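# Move six cart bottles into fridge, close door

## Task

Transfer all six bottles from the cart into the refrigerator so each one stands upright, then close the refrigerator door completely. The task fails if a glass bottle drops any real distance, if the door is swung open or closed violently, or if the robot tips over or is left leaning. At the end, release the gripper and back the robot away.

## Robot and tools

ROBOT. TidyBot++: a wheeled base 0.54 m long, 0.50 m wide and 0.38 m tall, driven by four casters. It carries one seven-joint arm with a two-finger gripper. The shoulder sits 0.12 m ahead of the base centre, 0.68 m off the floor. Arm segments: upper arm 0.42 m, forearm 0.31 m, hand 0.31 m. The arm begins folded, hand down, reaching at most 0.08 m beyond the base front. Cameras: base_camera (644x364 pinhole) and wrist_camera (644x476 fisheye, looking along the hand).

FRAMES. Base frame: origin on the floor below the base centre, x ahead, y to the left, z up, in metres.

TOOL move. One action, built from any of base, joints, target, plus optional speeds; cameras and blocking are not part of the action.
- base: an object holding relative offsets from where the base stands when the command begins. translate_m (m, forward +, -2 to 2), strafe_m (m, left +, -2 to 2), rotate_rad (rad, counter-clockwise seen from above +, -6.3 to 6.3). Translation and strafe together form one straight-line trip.
- joints: an object of absolute joint angles keyed by name. joint_1_rad (any angle; + turns the arm clockwise from above, opposite to base heading), joint_2_rad (shoulder, -2.249 to 2.249, 0 = upper arm vertical, + leans forward), joint_3_rad (any angle), joint_4_rad (elbow, -2.579 to 2.579, 0 = straight; with joint_3 at 3.14, negative folds the forearm forward), joint_5_rad (any angle), joint_6_rad (wrist, -2.099 to 2.099; negative tips the hand forward in the usual posture), joint_7_rad (any angle; hand down, + is counter-clockwise from above, 1.57 puts the fingers opening left/right), gripper_pos (0 open to 1 shut; finger gap about 85 x (1 - gripper_pos) mm). Unlimited joints go the short way, so send steps under half a turn.
- target: one list of seven numbers [x, y, z, qw, qx, qy, qz], an absolute hand pose in the base frame, metres then unit quaternion. With target, joints may only contain gripper_pos.
- speeds: caps for this action only: translate_m and strafe_m 0.05 to 0.5 m/s (give only one of the two), rotate_rad 0.1 to 1.57 rad/s.
- cameras: list of base_camera, wrist_camera or all; [] gives none. blocking: true (default) returns when everything is at rest; false returns in about 0.5 s while motion continues. A later move overrides only what it names.
An unknown key makes the call invalid; an out-of-range number gets it refused, and a refusal or an unrequested stop cancels the rest of your queued calls.

Other tools: wait(seconds 0 to 10, cameras) just lets time pass and reports; stop(cameras) brakes everything you started; zoom_image(camera, region [x0, y0, x1, y1] in pixels, top-left origin, at most 504x504) enlarges part of the latest image; finished_scene(scene) ends the current run with that run's number and cannot be undone.

RESULTS. Each report gives base_odometry (x, y in m, heading in rad, -3.142 to 3.142; wheel counting only, so it drifts), base_tilt in degrees, joint_positions, hand_pose, hand_target (where the commanded joint angles would put the hand), motor_effort in percent of maximum with the action's peak in brackets, motor temperatures, and a pictures line listing image order. Status words: done; off_target (stopped short, maybe still pushing); moving; contact_stop or time_out (something stopped it unasked); not_followed (a check held back the joint targets, e.g. for self-collision, shown with a cause); torque_fault; limit_stop_at_motor_heat. "pose unreachable", "ARM HIT", MOTOR HOT and OVER-TEMPERATURE FAULT are warnings. on_its_own lists what the robot did without being told.

PRACTICE. Hand targets usually land within about 3 cm; fix by adding (wanted minus measured) position to your previous target. To hold still while carrying, resend hand_target, not hand_pose. Loads make the arm droop; never command a loaded joint to its read angle. A pointing-down hand reaches only about 0.94 m high, and only near the base. A gripper reading off_target after closing means an object sits between the fingers. Objects may occasionally be nudged by outside forces.

AVOID. Letting bottles fall or releasing them while moving; squeezing something still resting hard on a surface, or twisting and jerking a held load; swinging the refrigerator door fast either way; driving or turning while the arm is snagged above about 0.6 m, or reaching far out or sideways with the arm stretched, which can topple the robot; driving the arm into furniture (torque faults freeze the arm 10 s); long stretched-out holds that overheat motors. Nothing prevents the arm from hitting the base. Finish with the gripper open and the robot backed away.

Each tool is called after "Emit:" as name(argument=value, ...) on one line, values as JSON.

## Session

Emit:
move()

Scene clock: 0.00 s.
Motor temperatures (°C): [37 42 36 36 44 49 43]
base_odometry: x=+0.000 y=+0.000 heading=+0.000
base_tilt: forward=+0.1 right=-0.3
base_status: not commanded
joint_positions: joint_1_rad=-0.002 joint_2_rad=-0.330 joint_3_rad=+3.164 joint_4_rad=-2.525 joint_5_rad=-0.045 joint_6_rad=-0.840 joint_7_rad=+1.580 gripper_pos=+0.000
joint_status: not commanded
motor_effort: joint_1_rad=+0 joint_2_rad=-3 joint_3_rad=+0 joint_4_rad=+16 joint_5_rad=+0 joint_6_rad=+3 joint_7_rad=-1
hand_pose: x=+0.2715 y=+0.0094 z=+0.5871 quat_wxyz=(-0.020, +0.998, -0.020, +0.054) (m; base frame)
hand_target: x=+0.2718 y=+0.0094 z=+0.5872 quat_wxyz=(-0.020, +0.998, -0.020, +0.054) (m; base frame)
hand_status: not commanded
pictures: base_camera, wrist_camera

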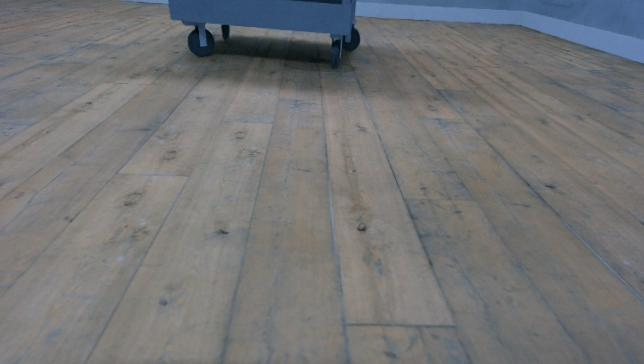

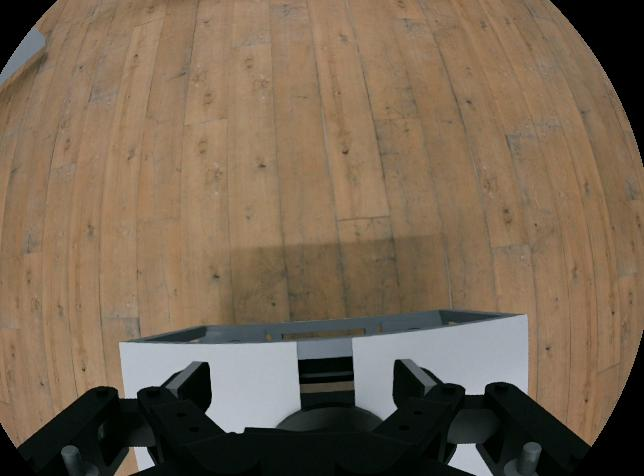

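Emit:
move(joints={"joint_1_rad": 0, "joint_2_rad": -0.33, "joint_3_rad": 3.1416, "joint_4_rad": -2.3, "joint_5_rad": 0, "joint_6_rad": 0.25, "joint_7_rad": 1.57})

Emit:
move(joints={"joint_1_rad": 1.3}, cameras=["wrist_camera"])

Emit:
move(joints={"joint_1_rad": -1.3}, cameras=["wrist_camera"])

Scene clock: 2.27 s.
Motor temperatures (°C): [37 42 35 36 44 49 43]
move: done
base_odometry: x=+0.000 y=+0.000 heading=+0.000
base_tilt: forward=+0.0 right=-0.3
base_status: not commanded
joint_positions: joint_1_rad=-0.002 joint_2_rad=-0.330 joint_3_rad=+3.155 joint_4_rad=-2.311 joint_5_rad=-0.045 joint_6_rad=+0.171 joint_7_rad=+1.580 gripper_pos=+0.000
joint_status: all done
motor_effort: joint_1_rad=-1(1) joint_2_rad=-8(9) joint_3_rad=-1(2) joint_4_rad=+21(22) joint_5_rad=+0(2) joint_6_rad=+9(10) joint_7_rad=-1(2)
hand_pose: x=+0.5733 y=-0.0072 z=+0.8809 quat_wxyz=(-0.006, +0.786, -0.022, +0.618) (m; base frame)
hand_target: x=+0.5801 y=+0.0013 z=+0.9114 quat_wxyz=(+0.000, +0.758, +0.000, +0.652) (m; base frame)
hand_status: not commanded
pictures: base_camera, wrist_camera

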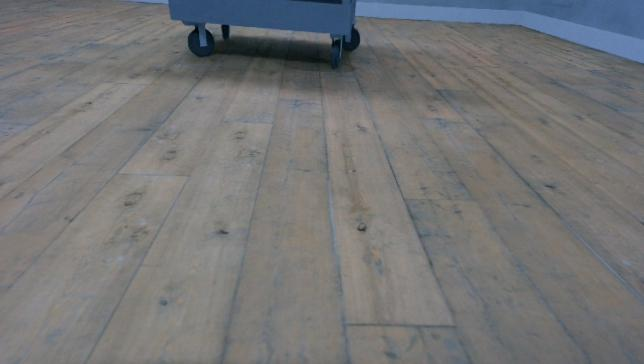

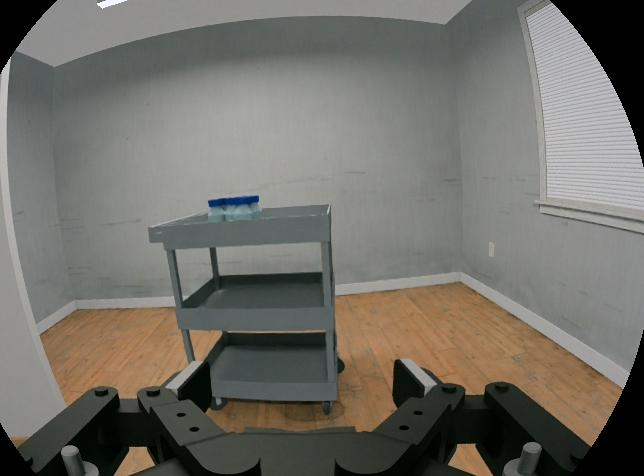

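Scene clock: 4.83 s.
Motor temperatures (°C): [37 42 35 36 44 49 43]
move: done
base_odometry: x=+0.000 y=+0.000 heading=+0.000
base_tilt: forward=+0.1 right=-0.3
base_status: not commanded
joint_positions: joint_1_rad=+1.277 joint_2_rad=-0.330 joint_3_rad=+3.152 joint_4_rad=-2.311 joint_5_rad=-0.045 joint_6_rad=+0.175 joint_7_rad=+1.580 gripper_pos=+0.000
joint_status: all done
motor_effort: joint_1_rad=+0(2) joint_2_rad=-9(9) joint_3_rad=+0(1) joint_4_rad=+21(22) joint_5_rad=+1(1) joint_6_rad=+10(10) joint_7_rad=-1(1)
hand_pose: x=+0.2451 y=-0.4367 z=+0.8818 quat_wxyz=(+0.364, +0.618, -0.485, +0.501) (m; base frame)
hand_target: x=+0.2437 y=-0.4440 z=+0.9114 quat_wxyz=(+0.395, +0.603, -0.459, +0.520) (m; base frame)
hand_status: not commanded
pictures: wrist_camera

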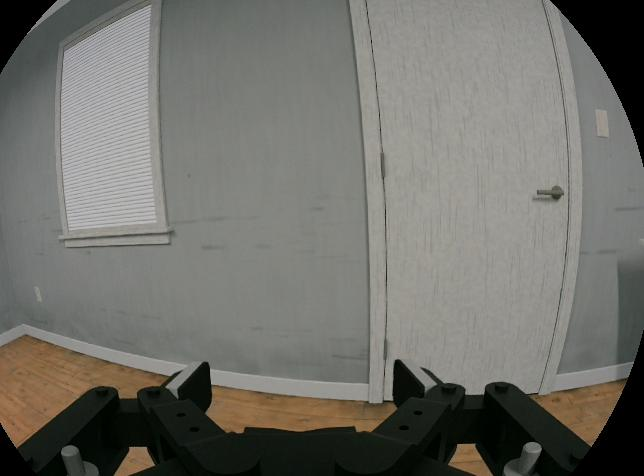

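Scene clock: 8.37 s.
Motor temperatures (°C): [37 42 35 36 44 49 43]
move: done
base_odometry: x=+0.000 y=+0.000 heading=+0.000
base_tilt: forward=+0.0 right=-0.3
base_status: not commanded
joint_positions: joint_1_rad=-1.276 joint_2_rad=-0.330 joint_3_rad=+3.151 joint_4_rad=-2.311 joint_5_rad=-0.045 joint_6_rad=+0.175 joint_7_rad=+1.580 gripper_pos=+0.000
joint_status: all done
motor_effort: joint_1_rad=-1(2) joint_2_rad=-9(9) joint_3_rad=+0(1) joint_4_rad=+20(22) joint_5_rad=+0(1) joint_6_rad=+9(10) joint_7_rad=-1(2)
hand_pose: x=+0.2561 y=+0.4334 z=+0.8820 quat_wxyz=(-0.374, +0.643, +0.451, +0.494) (m; base frame)
hand_target: x=+0.2411 y=+0.4447 z=+0.9114 quat_wxyz=(-0.395, +0.603, +0.458, +0.519) (m; base frame)
hand_status: not commanded
pictures: wrist_camera

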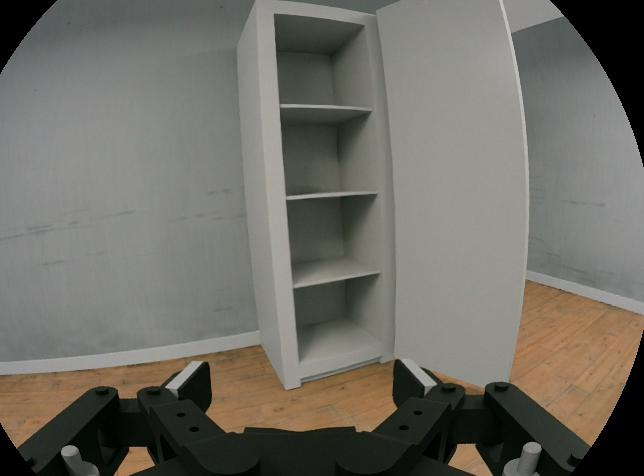

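Emit:
move(joints={"joint_1_rad": 0, "joint_2_rad": -0.33, "joint_4_rad": -1.9, "joint_6_rad": 0.0}, base={"translate_m": 0.35, "strafe_m": 0.15})

Emit:
zoom_image(camera="wrist_camera", region=[70, 100, 450, 400])

Scene clock: 13.03 s.
Motor temperatures (°C): [36 42 35 36 44 49 43]
move: done
base_odometry: x=+0.350 y=+0.150 heading=+0.000
base_tilt: forward=+0.0 right=-0.3
base_status: done
joint_positions: joint_1_rad=-0.023 joint_2_rad=-0.328 joint_3_rad=+3.146 joint_4_rad=-1.925 joint_5_rad=-0.045 joint_6_rad=+0.072 joint_7_rad=+1.580 gripper_pos=+0.000
joint_status: all done
motor_effort: joint_1_rad=+0(2) joint_2_rad=-10(13) joint_3_rad=+0(2) joint_4_rad=+22(23) joint_5_rad=+0(1) joint_6_rad=+9(11) joint_7_rad=-1(2)
hand_pose: x=+0.6088 y=+0.0092 z=+1.0858 quat_wxyz=(-0.019, +0.691, -0.007, +0.723) (m; base frame)
hand_target: x=+0.6083 y=+0.0014 z=+1.0804 quat_wxyz=(+0.000, +0.707, +0.000, +0.707) (m; base frame)
hand_status: not commanded
pictures: base_camera, wrist_camera

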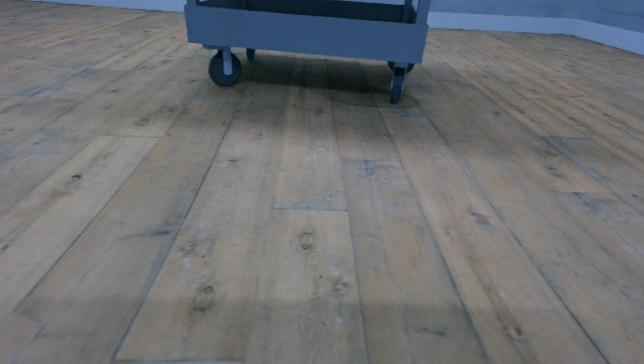

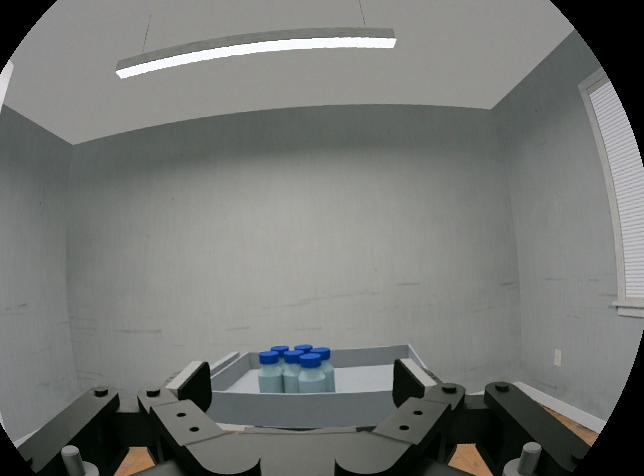

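Scaled by 1.326.

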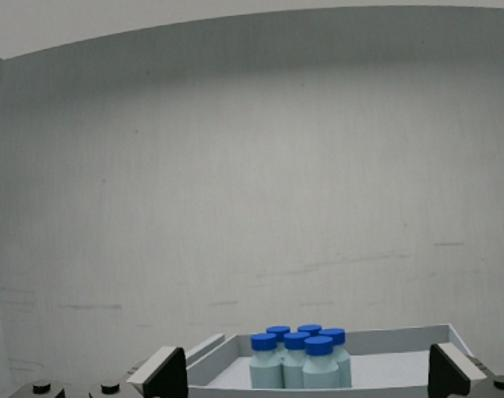

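Emit:
move(joints={"joint_1_rad": 0, "joint_2_rad": -0.012, "joint_4_rad": -1.187, "joint_6_rad": -1.181}, base={"translate_m": 0.45})

Emit:
zoom_image(camera="wrist_camera", region=[150, 100, 500, 400])

Scene clock: 16.37 s.
Motor temperatures (°C): [36 42 35 36 44 49 43]
move: done
base_odometry: x=+0.800 y=+0.151 heading=+0.001
base_tilt: forward=+0.1 right=-0.3
base_status: done
joint_positions: joint_1_rad=-0.023 joint_2_rad=-0.026 joint_3_rad=+3.146 joint_4_rad=-1.212 joint_5_rad=-0.045 joint_6_rad=-1.107 joint_7_rad=+1.580 gripper_pos=+0.000
joint_status: all done
motor_effort: joint_1_rad=+0(1) joint_2_rad=-18(22) joint_3_rad=-1(1) joint_4_rad=+19(24) joint_5_rad=+0(1) joint_6_rad=+8(11) joint_7_rad=-1(2)
hand_pose: x=+0.6325 y=+0.0235 z=+1.0145 quat_wxyz=(-0.024, +0.911, +0.012, +0.411) (m; base frame)
hand_target: x=+0.6242 y=+0.0014 z=+1.0037 quat_wxyz=(+0.000, +0.924, +0.000, +0.383) (m; base frame)
hand_status: not commanded
pictures: base_camera, wrist_camera

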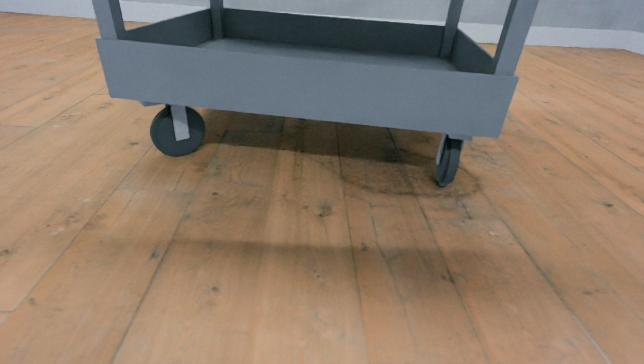

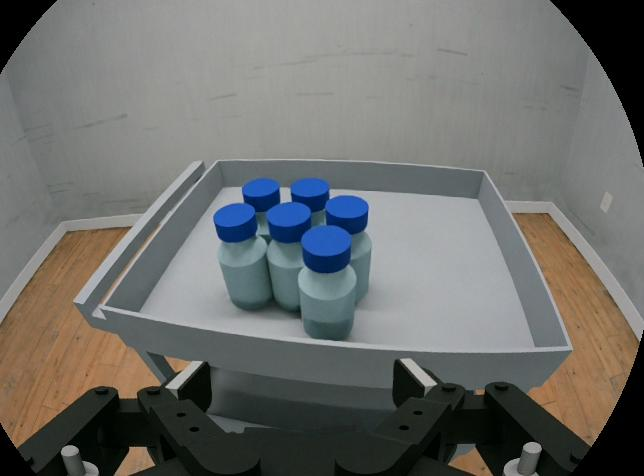

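Scaled by 1.440.

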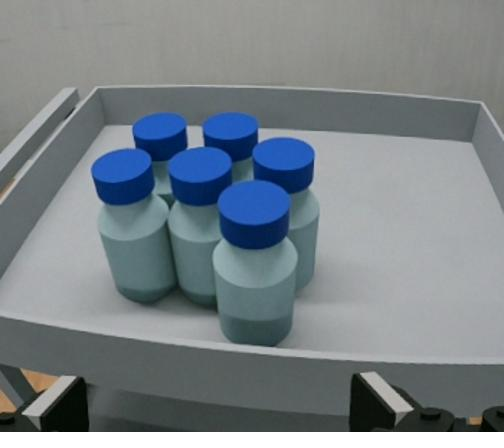

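Emit:
move(joints={"joint_1_rad": -0.17, "joint_2_rad": 0.058, "joint_4_rad": -1.86, "joint_5_rad": 0.045, "joint_6_rad": -0.066, "joint_7_rad": 1.57, "gripper_pos": 0.15}, base={"translate_m": 0.0255, "strafe_m": -0.122})

Scene clock: 25.90 s.
Motor temperatures (°C): [36 41 35 36 44 49 43]
move: done
base_odometry: x=+0.826 y=+0.029 heading=+0.002
base_tilt: forward=+0.1 right=-0.3
base_status: done
joint_positions: joint_1_rad=-0.146 joint_2_rad=+0.032 joint_3_rad=+3.147 joint_4_rad=-1.837 joint_5_rad=-0.019 joint_6_rad=-0.144 joint_7_rad=+1.580 gripper_pos=+0.150
joint_status: all done
motor_effort: joint_1_rad=+0(2) joint_2_rad=-22(24) joint_3_rad=+0(3) joint_4_rad=+21(24) joint_5_rad=+1(2) joint_6_rad=+9(10) joint_7_rad=-1(2)
hand_pose: x=+0.7081 y=+0.0857 z=+0.8770 quat_wxyz=(-0.041, +0.843, +0.056, +0.533) (m; base frame)
hand_target: x=+0.7153 y=+0.1028 z=+0.8699 quat_wxyz=(-0.033, +0.832, +0.089, +0.546) (m; base frame)
hand_status: not commanded
pictures: base_camera, wrist_camera

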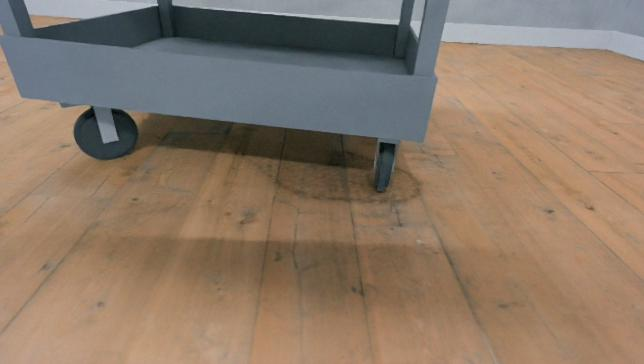

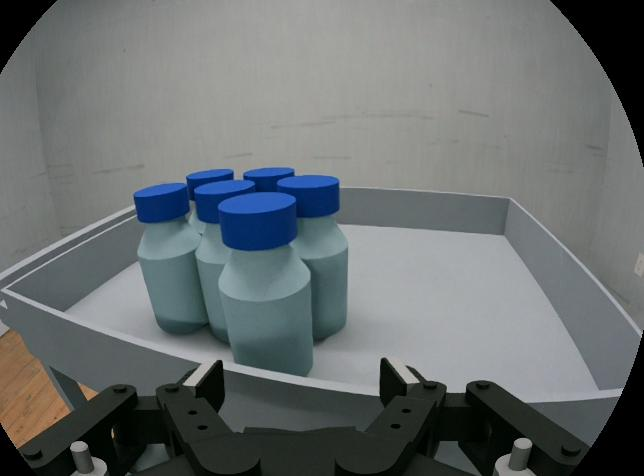

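Emit:
move(base={"translate_m": 0.06, "strafe_m": 0.042}, cameras=["wrist_camera"])

Scene clock: 27.90 s.
Motor temperatures (°C): [36 41 35 36 44 49 43]
move: done
base_odometry: x=+0.886 y=+0.071 heading=+0.001
base_tilt: forward=+0.1 right=-0.3
base_status: done
joint_positions: joint_1_rad=-0.151 joint_2_rad=+0.046 joint_3_rad=+3.146 joint_4_rad=-1.840 joint_5_rad=-0.018 joint_6_rad=-0.138 joint_7_rad=+1.580 gripper_pos=+0.150
joint_status: not commanded
motor_effort: joint_1_rad=+0(2) joint_2_rad=-22(25) joint_3_rad=-1(2) joint_4_rad=+22(23) joint_5_rad=+0(1) joint_6_rad=+9(10) joint_7_rad=-1(2)
hand_pose: x=+0.7103 y=+0.0896 z=+0.8681 quat_wxyz=(-0.042, +0.846, +0.059, +0.528) (m; base frame)
hand_target: x=+0.7153 y=+0.1028 z=+0.8699 quat_wxyz=(-0.033, +0.832, +0.089, +0.546) (m; base frame)
hand_status: not commanded
pictures: wrist_camera

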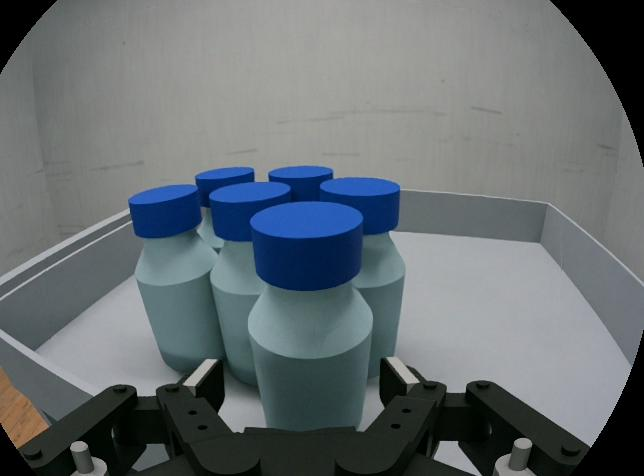

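Emit:
move(joints={"joint_2_rad": 0.054, "joint_4_rad": -1.80, "joint_6_rad": -0.25}, cameras=["wrist_camera"])

Scene clock: 30.07 s.
Motor temperatures (°C): [36 41 35 36 44 49 43]
move: done
base_odometry: x=+0.886 y=+0.071 heading=+0.001
base_tilt: forward=+0.1 right=-0.3
base_status: not commanded
joint_positions: joint_1_rad=-0.151 joint_2_rad=+0.046 joint_3_rad=+3.146 joint_4_rad=-1.815 joint_5_rad=-0.018 joint_6_rad=-0.217 joint_7_rad=+1.580 gripper_pos=+0.150
joint_status: all done
motor_effort: joint_1_rad=+0(1) joint_2_rad=-23(23) joint_3_rad=-1(1) joint_4_rad=+21(22) joint_5_rad=+0(1) joint_6_rad=+8(10) joint_7_rad=-1(1)
hand_pose: x=+0.7050 y=+0.0893 z=+0.8609 quat_wxyz=(-0.041, +0.860, +0.060, +0.505) (m; base frame)
hand_target: x=+0.7035 y=+0.0982 z=+0.8559 quat_wxyz=(-0.027, +0.864, +0.089, +0.495) (m; base frame)
hand_status: not commanded
pictures: wrist_camera

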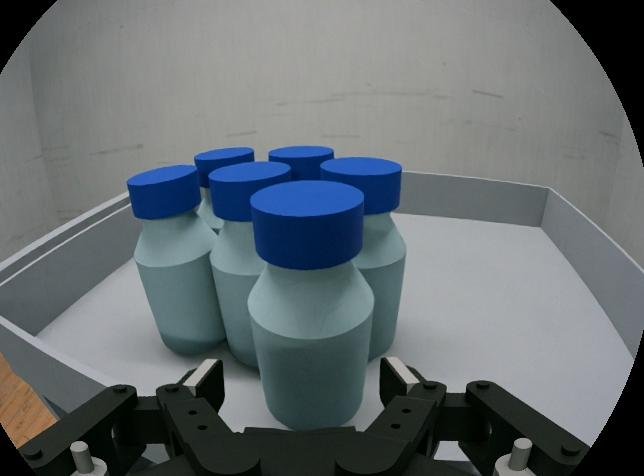

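Emit:
move(joints={"joint_2_rad": 0.054, "joint_4_rad": -1.75, "joint_6_rad": -0.25}, cameras=["wrist_camera"])

Scene clock: 31.23 s.
Motor temperatures (°C): [36 41 35 36 44 49 43]
move: done
base_odometry: x=+0.886 y=+0.071 heading=+0.001
base_tilt: forward=+0.1 right=-0.3
base_status: not commanded
joint_positions: joint_1_rad=-0.151 joint_2_rad=+0.046 joint_3_rad=+3.146 joint_4_rad=-1.768 joint_5_rad=-0.018 joint_6_rad=-0.217 joint_7_rad=+1.580 gripper_pos=+0.150
joint_status: all done
motor_effort: joint_1_rad=+0(1) joint_2_rad=-23(24) joint_3_rad=+0(1) joint_4_rad=+22(24) joint_5_rad=+1(1) joint_6_rad=+9(10) joint_7_rad=-1(2)
hand_pose: x=+0.7156 y=+0.0908 z=+0.8883 quat_wxyz=(-0.043, +0.848, +0.060, +0.525) (m; base frame)
hand_target: x=+0.7149 y=+0.1001 z=+0.8847 quat_wxyz=(-0.028, +0.851, +0.088, +0.517) (m; base frame)
hand_status: not commanded
pictures: wrist_camera

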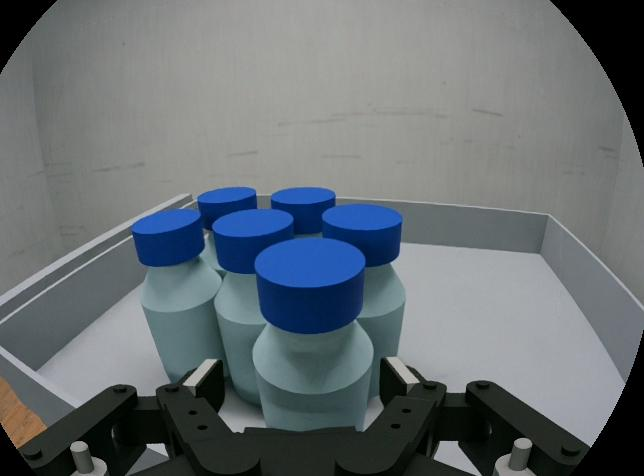

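Emit:
move(base={"translate_m": 0.054, "strafe_m": 0.005}, speeds={"translate_m": 0.1}, cameras=["wrist_camera"])

Scene clock: 32.70 s.
Motor temperatures (°C): [36 41 35 36 44 49 43]
move: done
base_odometry: x=+0.940 y=+0.076 heading=+0.002
base_tilt: forward=+0.1 right=-0.3
base_status: done
joint_positions: joint_1_rad=-0.153 joint_2_rad=+0.048 joint_3_rad=+3.147 joint_4_rad=-1.767 joint_5_rad=-0.015 joint_6_rad=-0.217 joint_7_rad=+1.580 gripper_pos=+0.150
joint_status: not commanded
motor_effort: joint_1_rad=-1(3) joint_2_rad=-23(25) joint_3_rad=-1(4) joint_4_rad=+21(22) joint_5_rad=+0(1) joint_6_rad=+9(10) joint_7_rad=-1(2)
hand_pose: x=+0.7160 y=+0.0915 z=+0.8869 quat_wxyz=(-0.042, +0.848, +0.061, +0.525) (m; base frame)
hand_target: x=+0.7149 y=+0.1001 z=+0.8847 quat_wxyz=(-0.028, +0.851, +0.088, +0.517) (m; base frame)
hand_status: not commanded
pictures: wrist_camera

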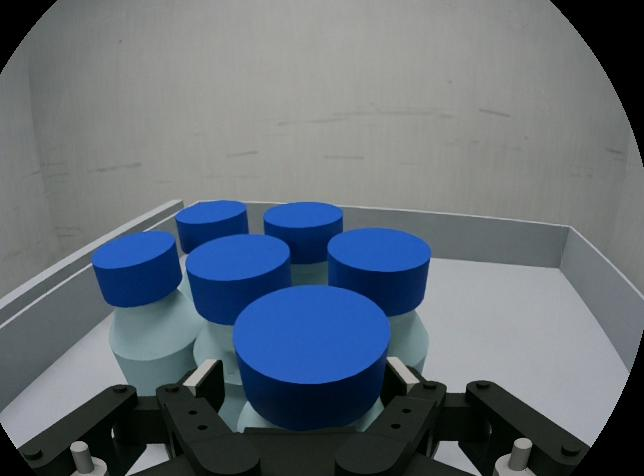

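Emit:
move(base={"strafe_m": -0.006, "translate_m": 0.004}, joints={"joint_4_rad": -1.73}, cameras=["wrist_camera"])

Scene clock: 33.70 s.
Motor temperatures (°C): [36 41 35 36 44 49 43]
move: done
base_odometry: x=+0.944 y=+0.070 heading=+0.002
base_tilt: forward=+0.1 right=-0.3
base_status: done
joint_positions: joint_1_rad=-0.154 joint_2_rad=+0.049 joint_3_rad=+3.146 joint_4_rad=-1.751 joint_5_rad=-0.015 joint_6_rad=-0.217 joint_7_rad=+1.580 gripper_pos=+0.150
joint_status: all done
motor_effort: joint_1_rad=+0(2) joint_2_rad=-23(25) joint_3_rad=-1(2) joint_4_rad=+21(22) joint_5_rad=+0(1) joint_6_rad=+9(10) joint_7_rad=-1(2)
hand_pose: x=+0.7193 y=+0.0934 z=+0.8966 quat_wxyz=(-0.043, +0.844, +0.062, +0.532) (m; base frame)
hand_target: x=+0.7190 y=+0.1009 z=+0.8964 quat_wxyz=(-0.029, +0.846, +0.087, +0.525) (m; base frame)
hand_status: not commanded
pictures: wrist_camera

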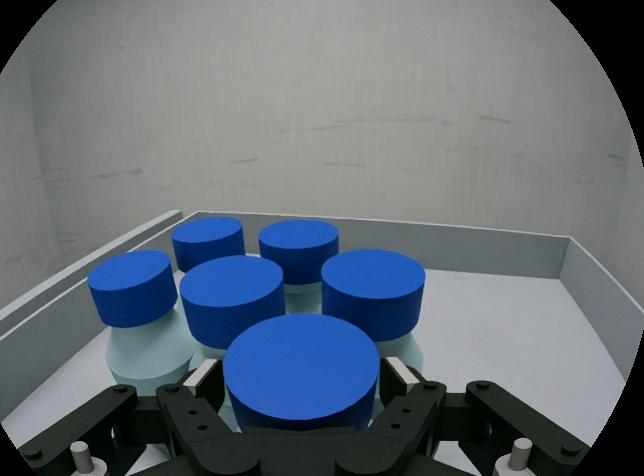

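Emit:
move(joints={"gripper_pos": 0.55}, cameras=["wrist_camera"])

Scene clock: 34.67 s.
Motor temperatures (°C): [36 41 35 36 44 49 43]
move: off_target
base_odometry: x=+0.944 y=+0.070 heading=+0.002
base_tilt: forward=+0.1 right=-0.3
base_status: not commanded
joint_positions: joint_1_rad=-0.154 joint_2_rad=+0.048 joint_3_rad=+3.146 joint_4_rad=-1.750 joint_5_rad=-0.015 joint_6_rad=-0.217 joint_7_rad=+1.580 gripper_pos=+0.431
joint_status: gripper_pos off_target (ended at +0.431, target +0.550)
motor_effort: joint_1_rad=-1(2) joint_2_rad=-22(23) joint_3_rad=-1(2) joint_4_rad=+22(23) joint_5_rad=+1(1) joint_6_rad=+10(10) joint_7_rad=-1(1)
hand_pose: x=+0.7193 y=+0.0934 z=+0.8969 quat_wxyz=(-0.043, +0.844, +0.062, +0.532) (m; base frame)
hand_target: x=+0.7190 y=+0.1009 z=+0.8964 quat_wxyz=(-0.029, +0.846, +0.087, +0.525) (m; base frame)
hand_status: not commanded
pictures: wrist_camera

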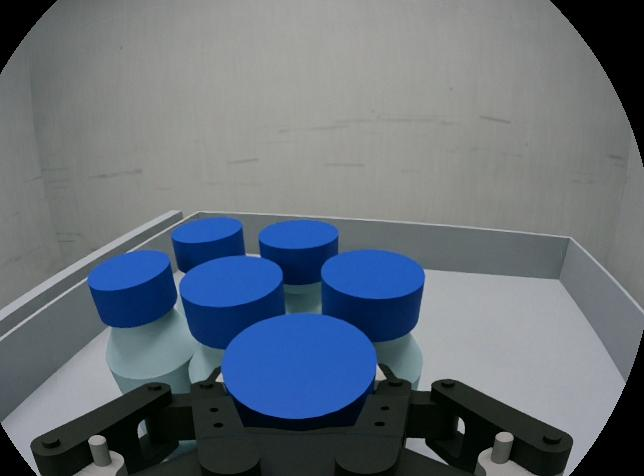

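Emit:
move(joints={"joint_2_rad": 0.048, "joint_4_rad": -1.34, "joint_6_rad": -0.65, "gripper_pos": 0.65}, cameras=["wrist_camera"])

Scene clock: 36.83 s.
Motor temperatures (°C): [36 41 35 36 44 49 43]
move: off_target
base_odometry: x=+0.944 y=+0.070 heading=+0.002
base_tilt: forward=+0.1 right=-0.3
base_status: not commanded
joint_positions: joint_1_rad=-0.154 joint_2_rad=+0.058 joint_3_rad=+3.146 joint_4_rad=-1.385 joint_5_rad=-0.013 joint_6_rad=-0.600 joint_7_rad=+1.580 gripper_pos=+0.431
joint_status: joint_4_rad off_target (ended at -1.385, target -1.340); gripper_pos off_target (ended at +0.431, target +0.650); the others done
motor_effort: joint_1_rad=+0(2) joint_2_rad=-28(30) joint_3_rad=-1(2) joint_4_rad=+26(30) joint_5_rad=+0(1) joint_6_rad=+12(15) joint_7_rad=-1(2)
hand_pose: x=+0.7253 y=+0.0955 z=+1.0004 quat_wxyz=(-0.043, +0.850, +0.065, +0.521) (m; base frame)
hand_target: x=+0.7187 y=+0.0957 z=+1.0192 quat_wxyz=(-0.024, +0.848, +0.080, +0.524) (m; base frame)
hand_status: not commanded
pictures: wrist_camera

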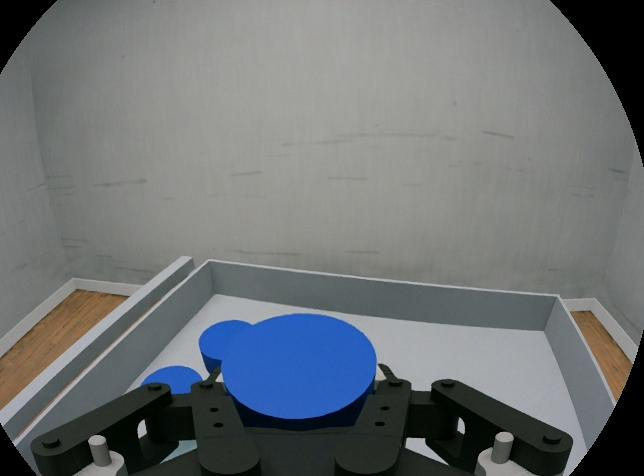

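Emit:
move(joints={"joint_4_rad": -1.25, "joint_6_rad": -0.72}, cameras=["wrist_camera"])

Emit:
move(base={"translate_m": -0.34}, cameras=[])

Emit:
move(base={"translate_m": 0.28, "strafe_m": 0.48, "rotate_rad": 1.7}, joints={"joint_1_rad": 0.02})

Scene clock: 38.77 s.
Motor temperatures (°C): [36 41 35 36 44 49 43]
move: off_target
base_odometry: x=+0.944 y=+0.070 heading=+0.002
base_tilt: forward=+0.1 right=-0.3
base_status: not commanded
joint_positions: joint_1_rad=-0.154 joint_2_rad=+0.058 joint_3_rad=+3.146 joint_4_rad=-1.291 joint_5_rad=-0.013 joint_6_rad=-0.673 joint_7_rad=+1.580 gripper_pos=+0.431
joint_status: joint_4_rad off_target (ended at -1.291, target -1.250); the others done
motor_effort: joint_1_rad=+0(1) joint_2_rad=-28(29) joint_3_rad=-1(1) joint_4_rad=+26(28) joint_5_rad=+0(1) joint_6_rad=+11(14) joint_7_rad=-1(2)
hand_pose: x=+0.7230 y=+0.0954 z=+1.0350 quat_wxyz=(-0.043, +0.845, +0.065, +0.529) (m; base frame)
hand_target: x=+0.7152 y=+0.0944 z=+1.0523 quat_wxyz=(-0.024, +0.843, +0.078, +0.532) (m; base frame)
hand_status: not commanded
pictures: wrist_camera

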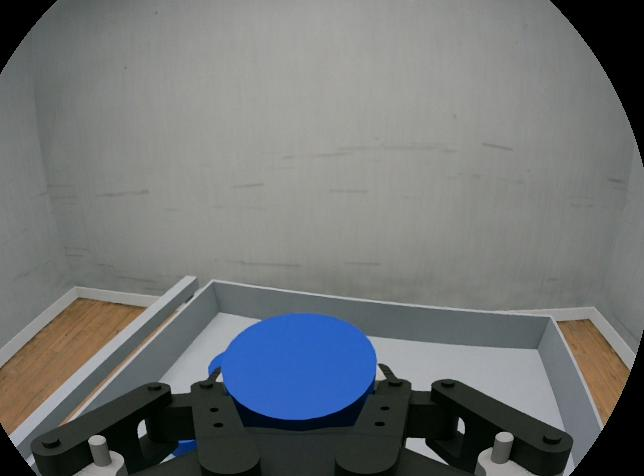

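Scene clock: 40.80 s.
Motor temperatures (°C): [36 41 35 36 44 49 43]
move: done
base_odometry: x=+0.604 y=+0.069 heading=+0.003
base_tilt: forward=+0.0 right=-0.3
base_status: done
joint_positions: joint_1_rad=-0.155 joint_2_rad=+0.057 joint_3_rad=+3.145 joint_4_rad=-1.291 joint_5_rad=-0.012 joint_6_rad=-0.678 joint_7_rad=+1.580 gripper_pos=+0.431
joint_status: not commanded
motor_effort: joint_1_rad=+0(2) joint_2_rad=-28(33) joint_3_rad=-1(2) joint_4_rad=+25(27) joint_5_rad=+0(1) joint_6_rad=+12(13) joint_7_rad=-1(2)
hand_pose: x=+0.7216 y=+0.0958 z=+1.0346 quat_wxyz=(-0.043, +0.846, +0.066, +0.528) (m; base frame)
hand_target: x=+0.7152 y=+0.0944 z=+1.0523 quat_wxyz=(-0.024, +0.843, +0.078, +0.532) (m; base frame)
hand_status: not commanded
pictures: none
No camera images: "cameras" was empty.

Scene clock: 43.60 s.
Motor temperatures (°C): [36 41 35 36 44 49 43]
move: done
base_odometry: x=+0.883 y=+0.550 heading=+1.702
base_tilt: forward=+0.1 right=-0.3
base_status: done
joint_positions: joint_1_rad=+0.019 joint_2_rad=+0.068 joint_3_rad=+3.140 joint_4_rad=-1.291 joint_5_rad=-0.001 joint_6_rad=-0.678 joint_7_rad=+1.580 gripper_pos=+0.431
joint_status: all done
motor_effort: joint_1_rad=+0(7) joint_2_rad=-28(33) joint_3_rad=+0(6) joint_4_rad=+25(28) joint_5_rad=+0(2) joint_6_rad=+12(13) joint_7_rad=-1(2)
hand_pose: x=+0.7328 y=-0.0092 z=+1.0277 quat_wxyz=(+0.006, +0.851, -0.004, +0.524) (m; base frame)
hand_target: x=+0.7223 y=-0.0200 z=+1.0523 quat_wxyz=(+0.027, +0.846, -0.002, +0.532) (m; base frame)
hand_status: not commanded
pictures: base_camera, wrist_camera

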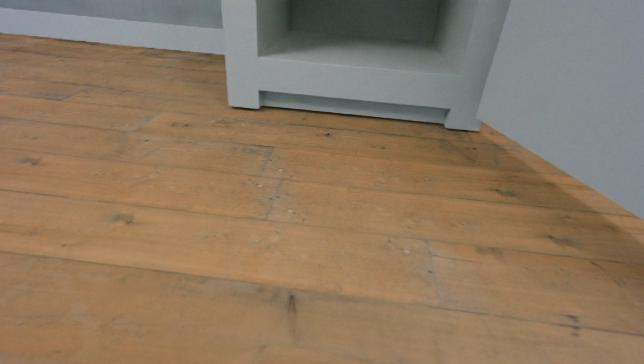

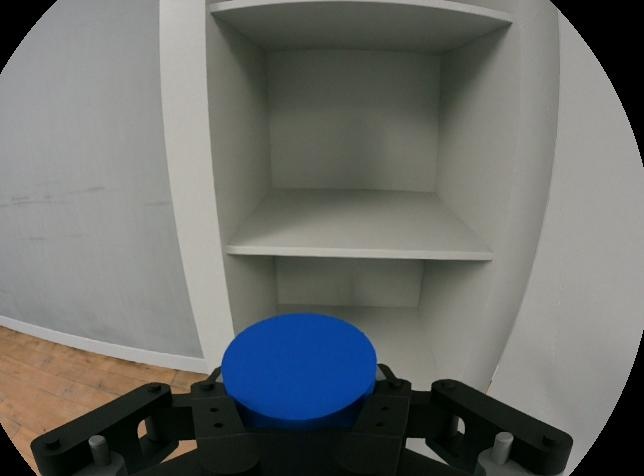

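Emit:
move(base={"translate_m": 0.2})

Scene clock: 45.90 s.
Motor temperatures (°C): [36 41 34 36 44 49 43]
move: done
base_odometry: x=+0.857 y=+0.749 heading=+1.703
base_tilt: forward=+0.1 right=-0.3
base_status: done
joint_positions: joint_1_rad=+0.019 joint_2_rad=+0.071 joint_3_rad=+3.140 joint_4_rad=-1.291 joint_5_rad=-0.001 joint_6_rad=-0.679 joint_7_rad=+1.580 gripper_pos=+0.431
joint_status: not commanded
motor_effort: joint_1_rad=-1(3) joint_2_rad=-29(33) joint_3_rad=-1(4) joint_4_rad=+26(27) joint_5_rad=+0(1) joint_6_rad=+12(13) joint_7_rad=-1(2)
hand_pose: x=+0.7338 y=-0.0093 z=+1.0257 quat_wxyz=(+0.006, +0.852, -0.004, +0.523) (m; base frame)
hand_target: x=+0.7223 y=-0.0200 z=+1.0523 quat_wxyz=(+0.027, +0.846, -0.002, +0.532) (m; base frame)
hand_status: not commanded
pictures: base_camera, wrist_camera

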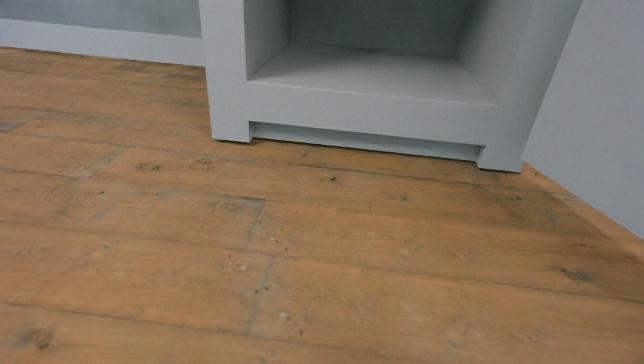

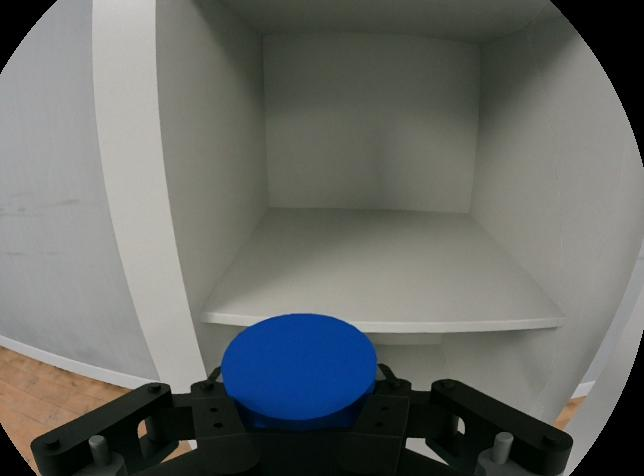

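Emit:
move(joints={"joint_4_rad": -1.17, "joint_6_rad": -0.82}, base={"rotate_rad": -0.08, "strafe_m": 0.083})

Scene clock: 48.57 s.
Motor temperatures (°C): [35 41 34 36 44 49 43]
move: off_target
base_odometry: x=+0.775 y=+0.738 heading=+1.623
base_tilt: forward=+0.1 right=-0.3
base_status: done
joint_positions: joint_1_rad=+0.021 joint_2_rad=+0.069 joint_3_rad=+3.139 joint_4_rad=-1.213 joint_5_rad=+0.002 joint_6_rad=-0.772 joint_7_rad=+1.580 gripper_pos=+0.431
joint_status: joint_4_rad off_target (ended at -1.213, target -1.170); the others done
motor_effort: joint_1_rad=+0(5) joint_2_rad=-28(30) joint_3_rad=-1(5) joint_4_rad=+26(28) joint_5_rad=+0(2) joint_6_rad=+12(13) joint_7_rad=-1(1)
hand_pose: x=+0.7248 y=-0.0102 z=+1.0465 quat_wxyz=(+0.008, +0.856, -0.004, +0.517) (m; base frame)
hand_target: x=+0.7117 y=-0.0207 z=+1.0707 quat_wxyz=(+0.027, +0.851, -0.004, +0.524) (m; base frame)
hand_status: not commanded
pictures: base_camera, wrist_camera

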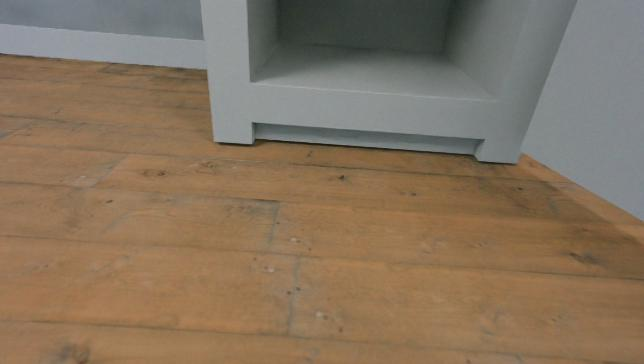

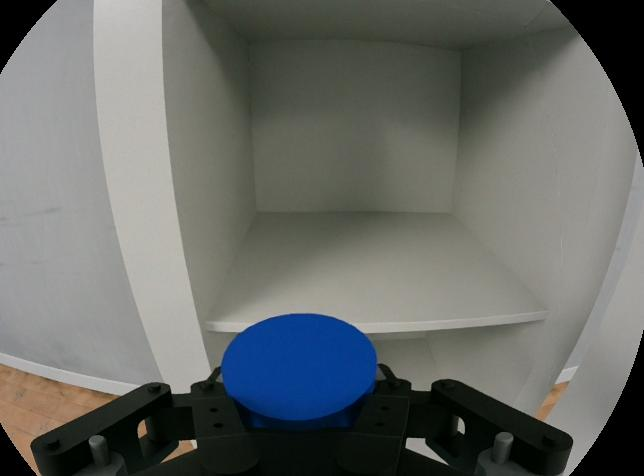

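Emit:
move(joints={"joint_4_rad": -1.12, "joint_6_rad": -0.87}, base={"translate_m": 0.25}, speeds={"translate_m": 0.25})

Scene clock: 51.33 s.
Motor temperatures (°C): [35 41 34 36 44 49 43]
move: off_target
base_odometry: x=+0.761 y=+0.987 heading=+1.623
base_tilt: forward=+0.1 right=-0.3
base_status: done
joint_positions: joint_1_rad=+0.021 joint_2_rad=+0.066 joint_3_rad=+3.139 joint_4_rad=-1.163 joint_5_rad=+0.002 joint_6_rad=-0.826 joint_7_rad=+1.580 gripper_pos=+0.431
joint_status: joint_4_rad off_target (ended at -1.163, target -1.120); the others done
motor_effort: joint_1_rad=+0(2) joint_2_rad=-27(31) joint_3_rad=-1(2) joint_4_rad=+25(27) joint_5_rad=+0(1) joint_6_rad=+12(13) joint_7_rad=-1(1)
hand_pose: x=+0.7182 y=-0.0102 z=+1.0626 quat_wxyz=(+0.008, +0.856, -0.004, +0.517) (m; base frame)
hand_target: x=+0.7059 y=-0.0211 z=+1.0853 quat_wxyz=(+0.027, +0.851, -0.006, +0.524) (m; base frame)
hand_status: not commanded
pictures: base_camera, wrist_camera

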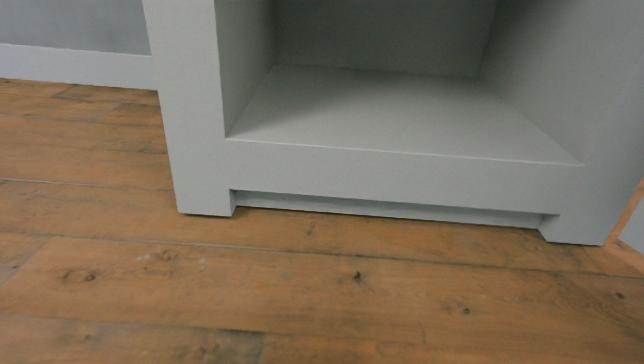

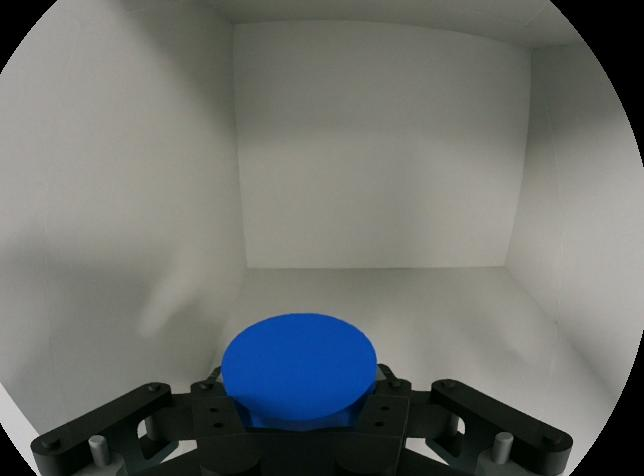

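Emit:
move(base={"translate_m": 0.235}, speeds={"translate_m": 0.2})

Scene clock: 54.67 s.
Motor temperatures (°C): [35 41 34 36 44 49 43]
move: done
base_odometry: x=+0.749 y=+1.222 heading=+1.624
base_tilt: forward=+0.1 right=-0.3
base_status: done
joint_positions: joint_1_rad=+0.021 joint_2_rad=+0.065 joint_3_rad=+3.139 joint_4_rad=-1.162 joint_5_rad=+0.002 joint_6_rad=-0.827 joint_7_rad=+1.580 gripper_pos=+0.431
joint_status: not commanded
motor_effort: joint_1_rad=+0(2) joint_2_rad=-27(31) joint_3_rad=-1(2) joint_4_rad=+26(26) joint_5_rad=+0(1) joint_6_rad=+12(13) joint_7_rad=-1(2)
hand_pose: x=+0.7177 y=-0.0102 z=+1.0628 quat_wxyz=(+0.008, +0.856, -0.004, +0.517) (m; base frame)
hand_target: x=+0.7059 y=-0.0211 z=+1.0853 quat_wxyz=(+0.027, +0.851, -0.006, +0.524) (m; base frame)
hand_status: not commanded
pictures: base_camera, wrist_camera

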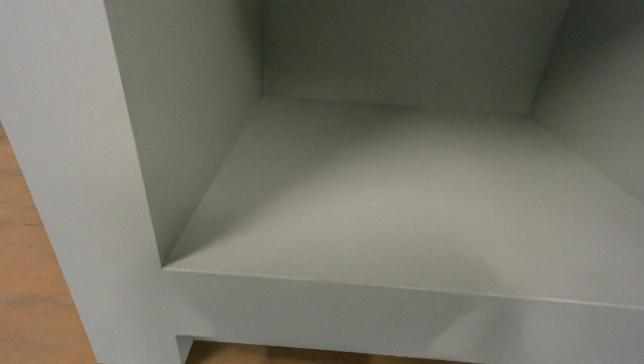

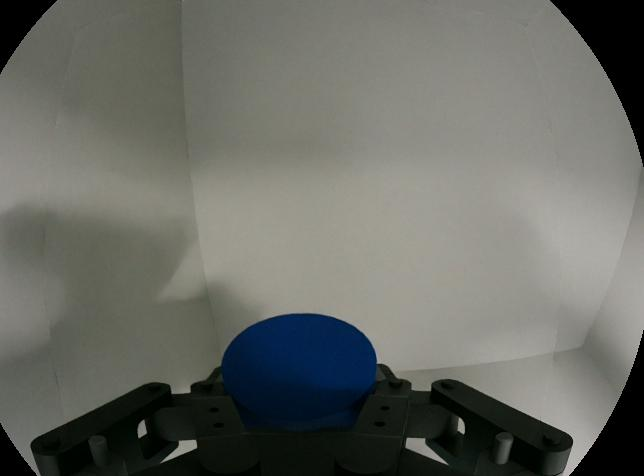

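Emit:
move(joints={"joint_2_rad": 0.03, "joint_4_rad": -1.29, "joint_6_rad": -0.63}, base={"strafe_m": -0.01}, cameras=["wrist_camera"])

Scene clock: 56.60 s.
Motor temperatures (°C): [35 41 34 36 44 49 43]
move: done
base_odometry: x=+0.759 y=+1.223 heading=+1.624
base_tilt: forward=+0.1 right=-0.3
base_status: done
joint_positions: joint_1_rad=+0.021 joint_2_rad=+0.059 joint_3_rad=+3.141 joint_4_rad=-1.288 joint_5_rad=+0.002 joint_6_rad=-0.719 joint_7_rad=+1.580 gripper_pos=+0.431
joint_status: all done
motor_effort: joint_1_rad=-1(4) joint_2_rad=-28(29) joint_3_rad=-1(3) joint_4_rad=+26(27) joint_5_rad=+0(2) joint_6_rad=+12(13) joint_7_rad=-1(2)
hand_pose: x=+0.7244 y=-0.0116 z=+1.0237 quat_wxyz=(+0.009, +0.859, -0.005, +0.512) (m; base frame)
hand_target: x=+0.7250 y=-0.0190 z=+1.0653 quat_wxyz=(+0.027, +0.828, -0.001, +0.561) (m; base frame)
hand_status: not commanded
pictures: wrist_camera

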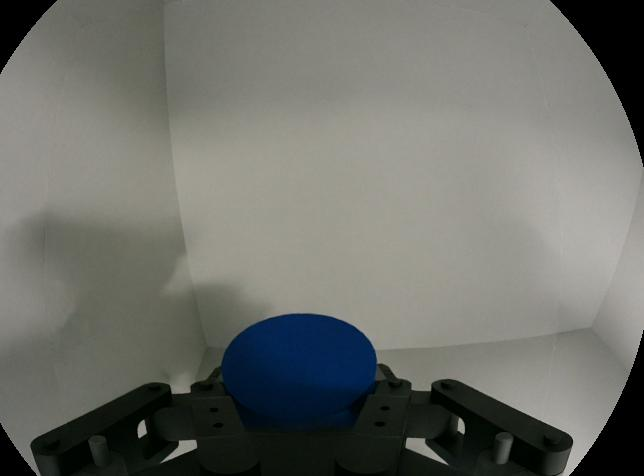

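Emit:
move(joints={"joint_2_rad": 0.03, "joint_4_rad": -1.33, "joint_6_rad": -0.54}, cameras=["wrist_camera"])

Scene clock: 57.60 s.
Motor temperatures (°C): [35 41 34 36 44 49 43]
move: done
base_odometry: x=+0.759 y=+1.223 heading=+1.624
base_tilt: forward=+0.1 right=-0.3
base_status: not commanded
joint_positions: joint_1_rad=+0.021 joint_2_rad=+0.059 joint_3_rad=+3.141 joint_4_rad=-1.330 joint_5_rad=+0.002 joint_6_rad=-0.629 joint_7_rad=+1.580 gripper_pos=+0.431
joint_status: all done
motor_effort: joint_1_rad=+0(1) joint_2_rad=-28(29) joint_3_rad=-1(1) joint_4_rad=+26(26) joint_5_rad=+0(1) joint_6_rad=+12(13) joint_7_rad=-1(1)
hand_pose: x=+0.7335 y=-0.0118 z=+1.0241 quat_wxyz=(+0.009, +0.846, -0.005, +0.533) (m; base frame)
hand_target: x=+0.7333 y=-0.0181 z=+1.0677 quat_wxyz=(+0.026, +0.813, +0.000, +0.581) (m; base frame)
hand_status: not commanded
pictures: wrist_camera

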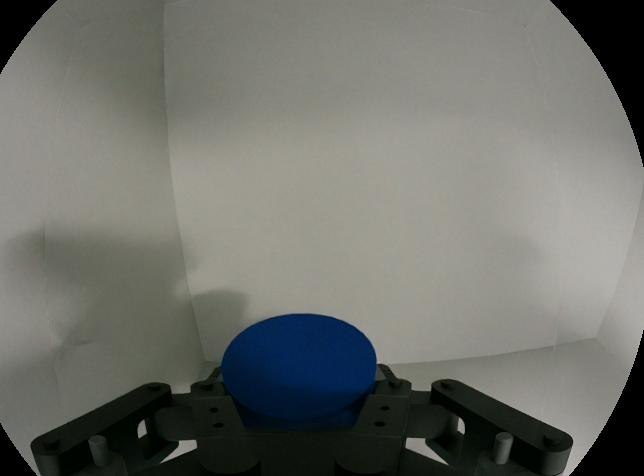

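Emit:
move(joints={"joint_4_rad": -1.36, "joint_6_rad": -0.51}, cameras=[])

Emit:
move(joints={"joint_4_rad": -1.38, "joint_6_rad": -0.49}, cameras=[])

Emit:
move(joints={"joint_4_rad": -1.40, "joint_6_rad": -0.47}, cameras=[])

Scene clock: 58.47 s.
Motor temperatures (°C): [35 41 34 36 44 49 43]
move: done
base_odometry: x=+0.759 y=+1.223 heading=+1.624
base_tilt: forward=+0.1 right=-0.3
base_status: not commanded
joint_positions: joint_1_rad=+0.021 joint_2_rad=+0.054 joint_3_rad=+3.141 joint_4_rad=-1.352 joint_5_rad=+0.002 joint_6_rad=-0.594 joint_7_rad=+1.580 gripper_pos=+0.431
joint_status: all done
motor_effort: joint_1_rad=+0(1) joint_2_rad=-25(28) joint_3_rad=+0(1) joint_4_rad=+24(26) joint_5_rad=+0(2) joint_6_rad=+11(12) joint_7_rad=+0(1)
hand_pose: x=+0.7347 y=-0.0118 z=+1.0240 quat_wxyz=(+0.009, +0.841, -0.005, +0.540) (m; base frame)
hand_target: x=+0.7352 y=-0.0178 z=+1.0584 quat_wxyz=(+0.026, +0.813, +0.001, +0.581) (m; base frame)
hand_status: not commanded
pictures: none
No camera images: "cameras" was empty.

Scene clock: 59.03 s.
Motor temperatures (°C): [35 41 34 36 44 49 43]
move: done
base_odometry: x=+0.759 y=+1.223 heading=+1.624
base_tilt: forward=+0.1 right=-0.3
base_status: not commanded
joint_positions: joint_1_rad=+0.021 joint_2_rad=+0.050 joint_3_rad=+3.141 joint_4_rad=-1.367 joint_5_rad=+0.002 joint_6_rad=-0.571 joint_7_rad=+1.580 gripper_pos=+0.431
joint_status: all done
motor_effort: joint_1_rad=+0(1) joint_2_rad=-24(25) joint_3_rad=+0(1) joint_4_rad=+24(25) joint_5_rad=+1(1) joint_6_rad=+10(11) joint_7_rad=-1(1)
hand_pose: x=+0.7350 y=-0.0118 z=+1.0240 quat_wxyz=(+0.009, +0.838, -0.005, +0.545) (m; base frame)
hand_target: x=+0.7362 y=-0.0176 z=+1.0522 quat_wxyz=(+0.026, +0.813, +0.002, +0.581) (m; base frame)
hand_status: not commanded
pictures: none
No camera images: "cameras" was empty.

Scene clock: 59.60 s.
Motor temperatures (°C): [35 41 34 36 44 49 43]
move: done
base_odometry: x=+0.759 y=+1.223 heading=+1.624
base_tilt: forward=+0.1 right=-0.3
base_status: not commanded
joint_positions: joint_1_rad=+0.021 joint_2_rad=+0.045 joint_3_rad=+3.141 joint_4_rad=-1.383 joint_5_rad=+0.002 joint_6_rad=-0.548 joint_7_rad=+1.580 gripper_pos=+0.431
joint_status: all done
motor_effort: joint_1_rad=+0(0) joint_2_rad=-23(24) joint_3_rad=+0(1) joint_4_rad=+23(24) joint_5_rad=+1(1) joint_6_rad=+10(11) joint_7_rad=-1(1)
hand_pose: x=+0.7351 y=-0.0118 z=+1.0241 quat_wxyz=(+0.009, +0.835, -0.005, +0.550) (m; base frame)
hand_target: x=+0.7372 y=-0.0174 z=+1.0460 quat_wxyz=(+0.026, +0.813, +0.002, +0.581) (m; base frame)
hand_status: not commanded
pictures: none
No camera images: "cameras" was empty.

Emit:
move(joints={"joint_4_rad": -1.37, "joint_6_rad": -0.50}, cameras=[])

Emit:
move(joints={"gripper_pos": 0.1})

Scene clock: 60.53 s.
Motor temperatures (°C): [35 41 34 36 44 49 43]
move: done
base_odometry: x=+0.759 y=+1.223 heading=+1.624
base_tilt: forward=+0.1 right=-0.3
base_status: not commanded
joint_positions: joint_1_rad=+0.021 joint_2_rad=+0.045 joint_3_rad=+3.141 joint_4_rad=-1.382 joint_5_rad=+0.002 joint_6_rad=-0.548 joint_7_rad=+1.580 gripper_pos=+0.431
joint_status: all done
motor_effort: joint_1_rad=+0(1) joint_2_rad=-24(25) joint_3_rad=+0(1) joint_4_rad=+24(25) joint_5_rad=+0(1) joint_6_rad=+10(11) joint_7_rad=-1(1)
hand_pose: x=+0.7352 y=-0.0118 z=+1.0246 quat_wxyz=(+0.009, +0.835, -0.005, +0.551) (m; base frame)
hand_target: x=+0.7357 y=-0.0177 z=+1.0553 quat_wxyz=(+0.026, +0.813, +0.001, +0.581) (m; base frame)
hand_status: not commanded
pictures: none
No camera images: "cameras" was empty.

Scene clock: 61.37 s.
Motor temperatures (°C): [35 41 34 36 44 49 43]
move: done
base_odometry: x=+0.759 y=+1.223 heading=+1.624
base_tilt: forward=+0.1 right=-0.3
base_status: not commanded
joint_positions: joint_1_rad=+0.021 joint_2_rad=+0.042 joint_3_rad=+3.141 joint_4_rad=-1.382 joint_5_rad=+0.002 joint_6_rad=-0.548 joint_7_rad=+1.580 gripper_pos=+0.100
joint_status: all done
motor_effort: joint_1_rad=+0(1) joint_2_rad=-23(26) joint_3_rad=-1(1) joint_4_rad=+22(24) joint_5_rad=+0(1) joint_6_rad=+9(11) joint_7_rad=-1(2)
hand_pose: x=+0.7340 y=-0.0117 z=+1.0266 quat_wxyz=(+0.009, +0.834, -0.005, +0.552) (m; base frame)
hand_target: x=+0.7357 y=-0.0177 z=+1.0553 quat_wxyz=(+0.026, +0.813, +0.001, +0.581) (m; base frame)
hand_status: not commanded
pictures: base_camera, wrist_camera

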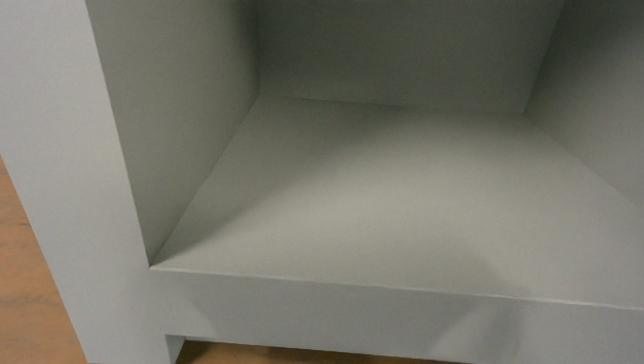

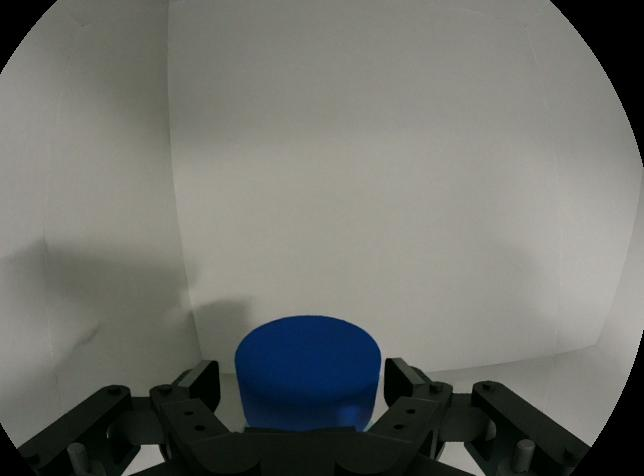

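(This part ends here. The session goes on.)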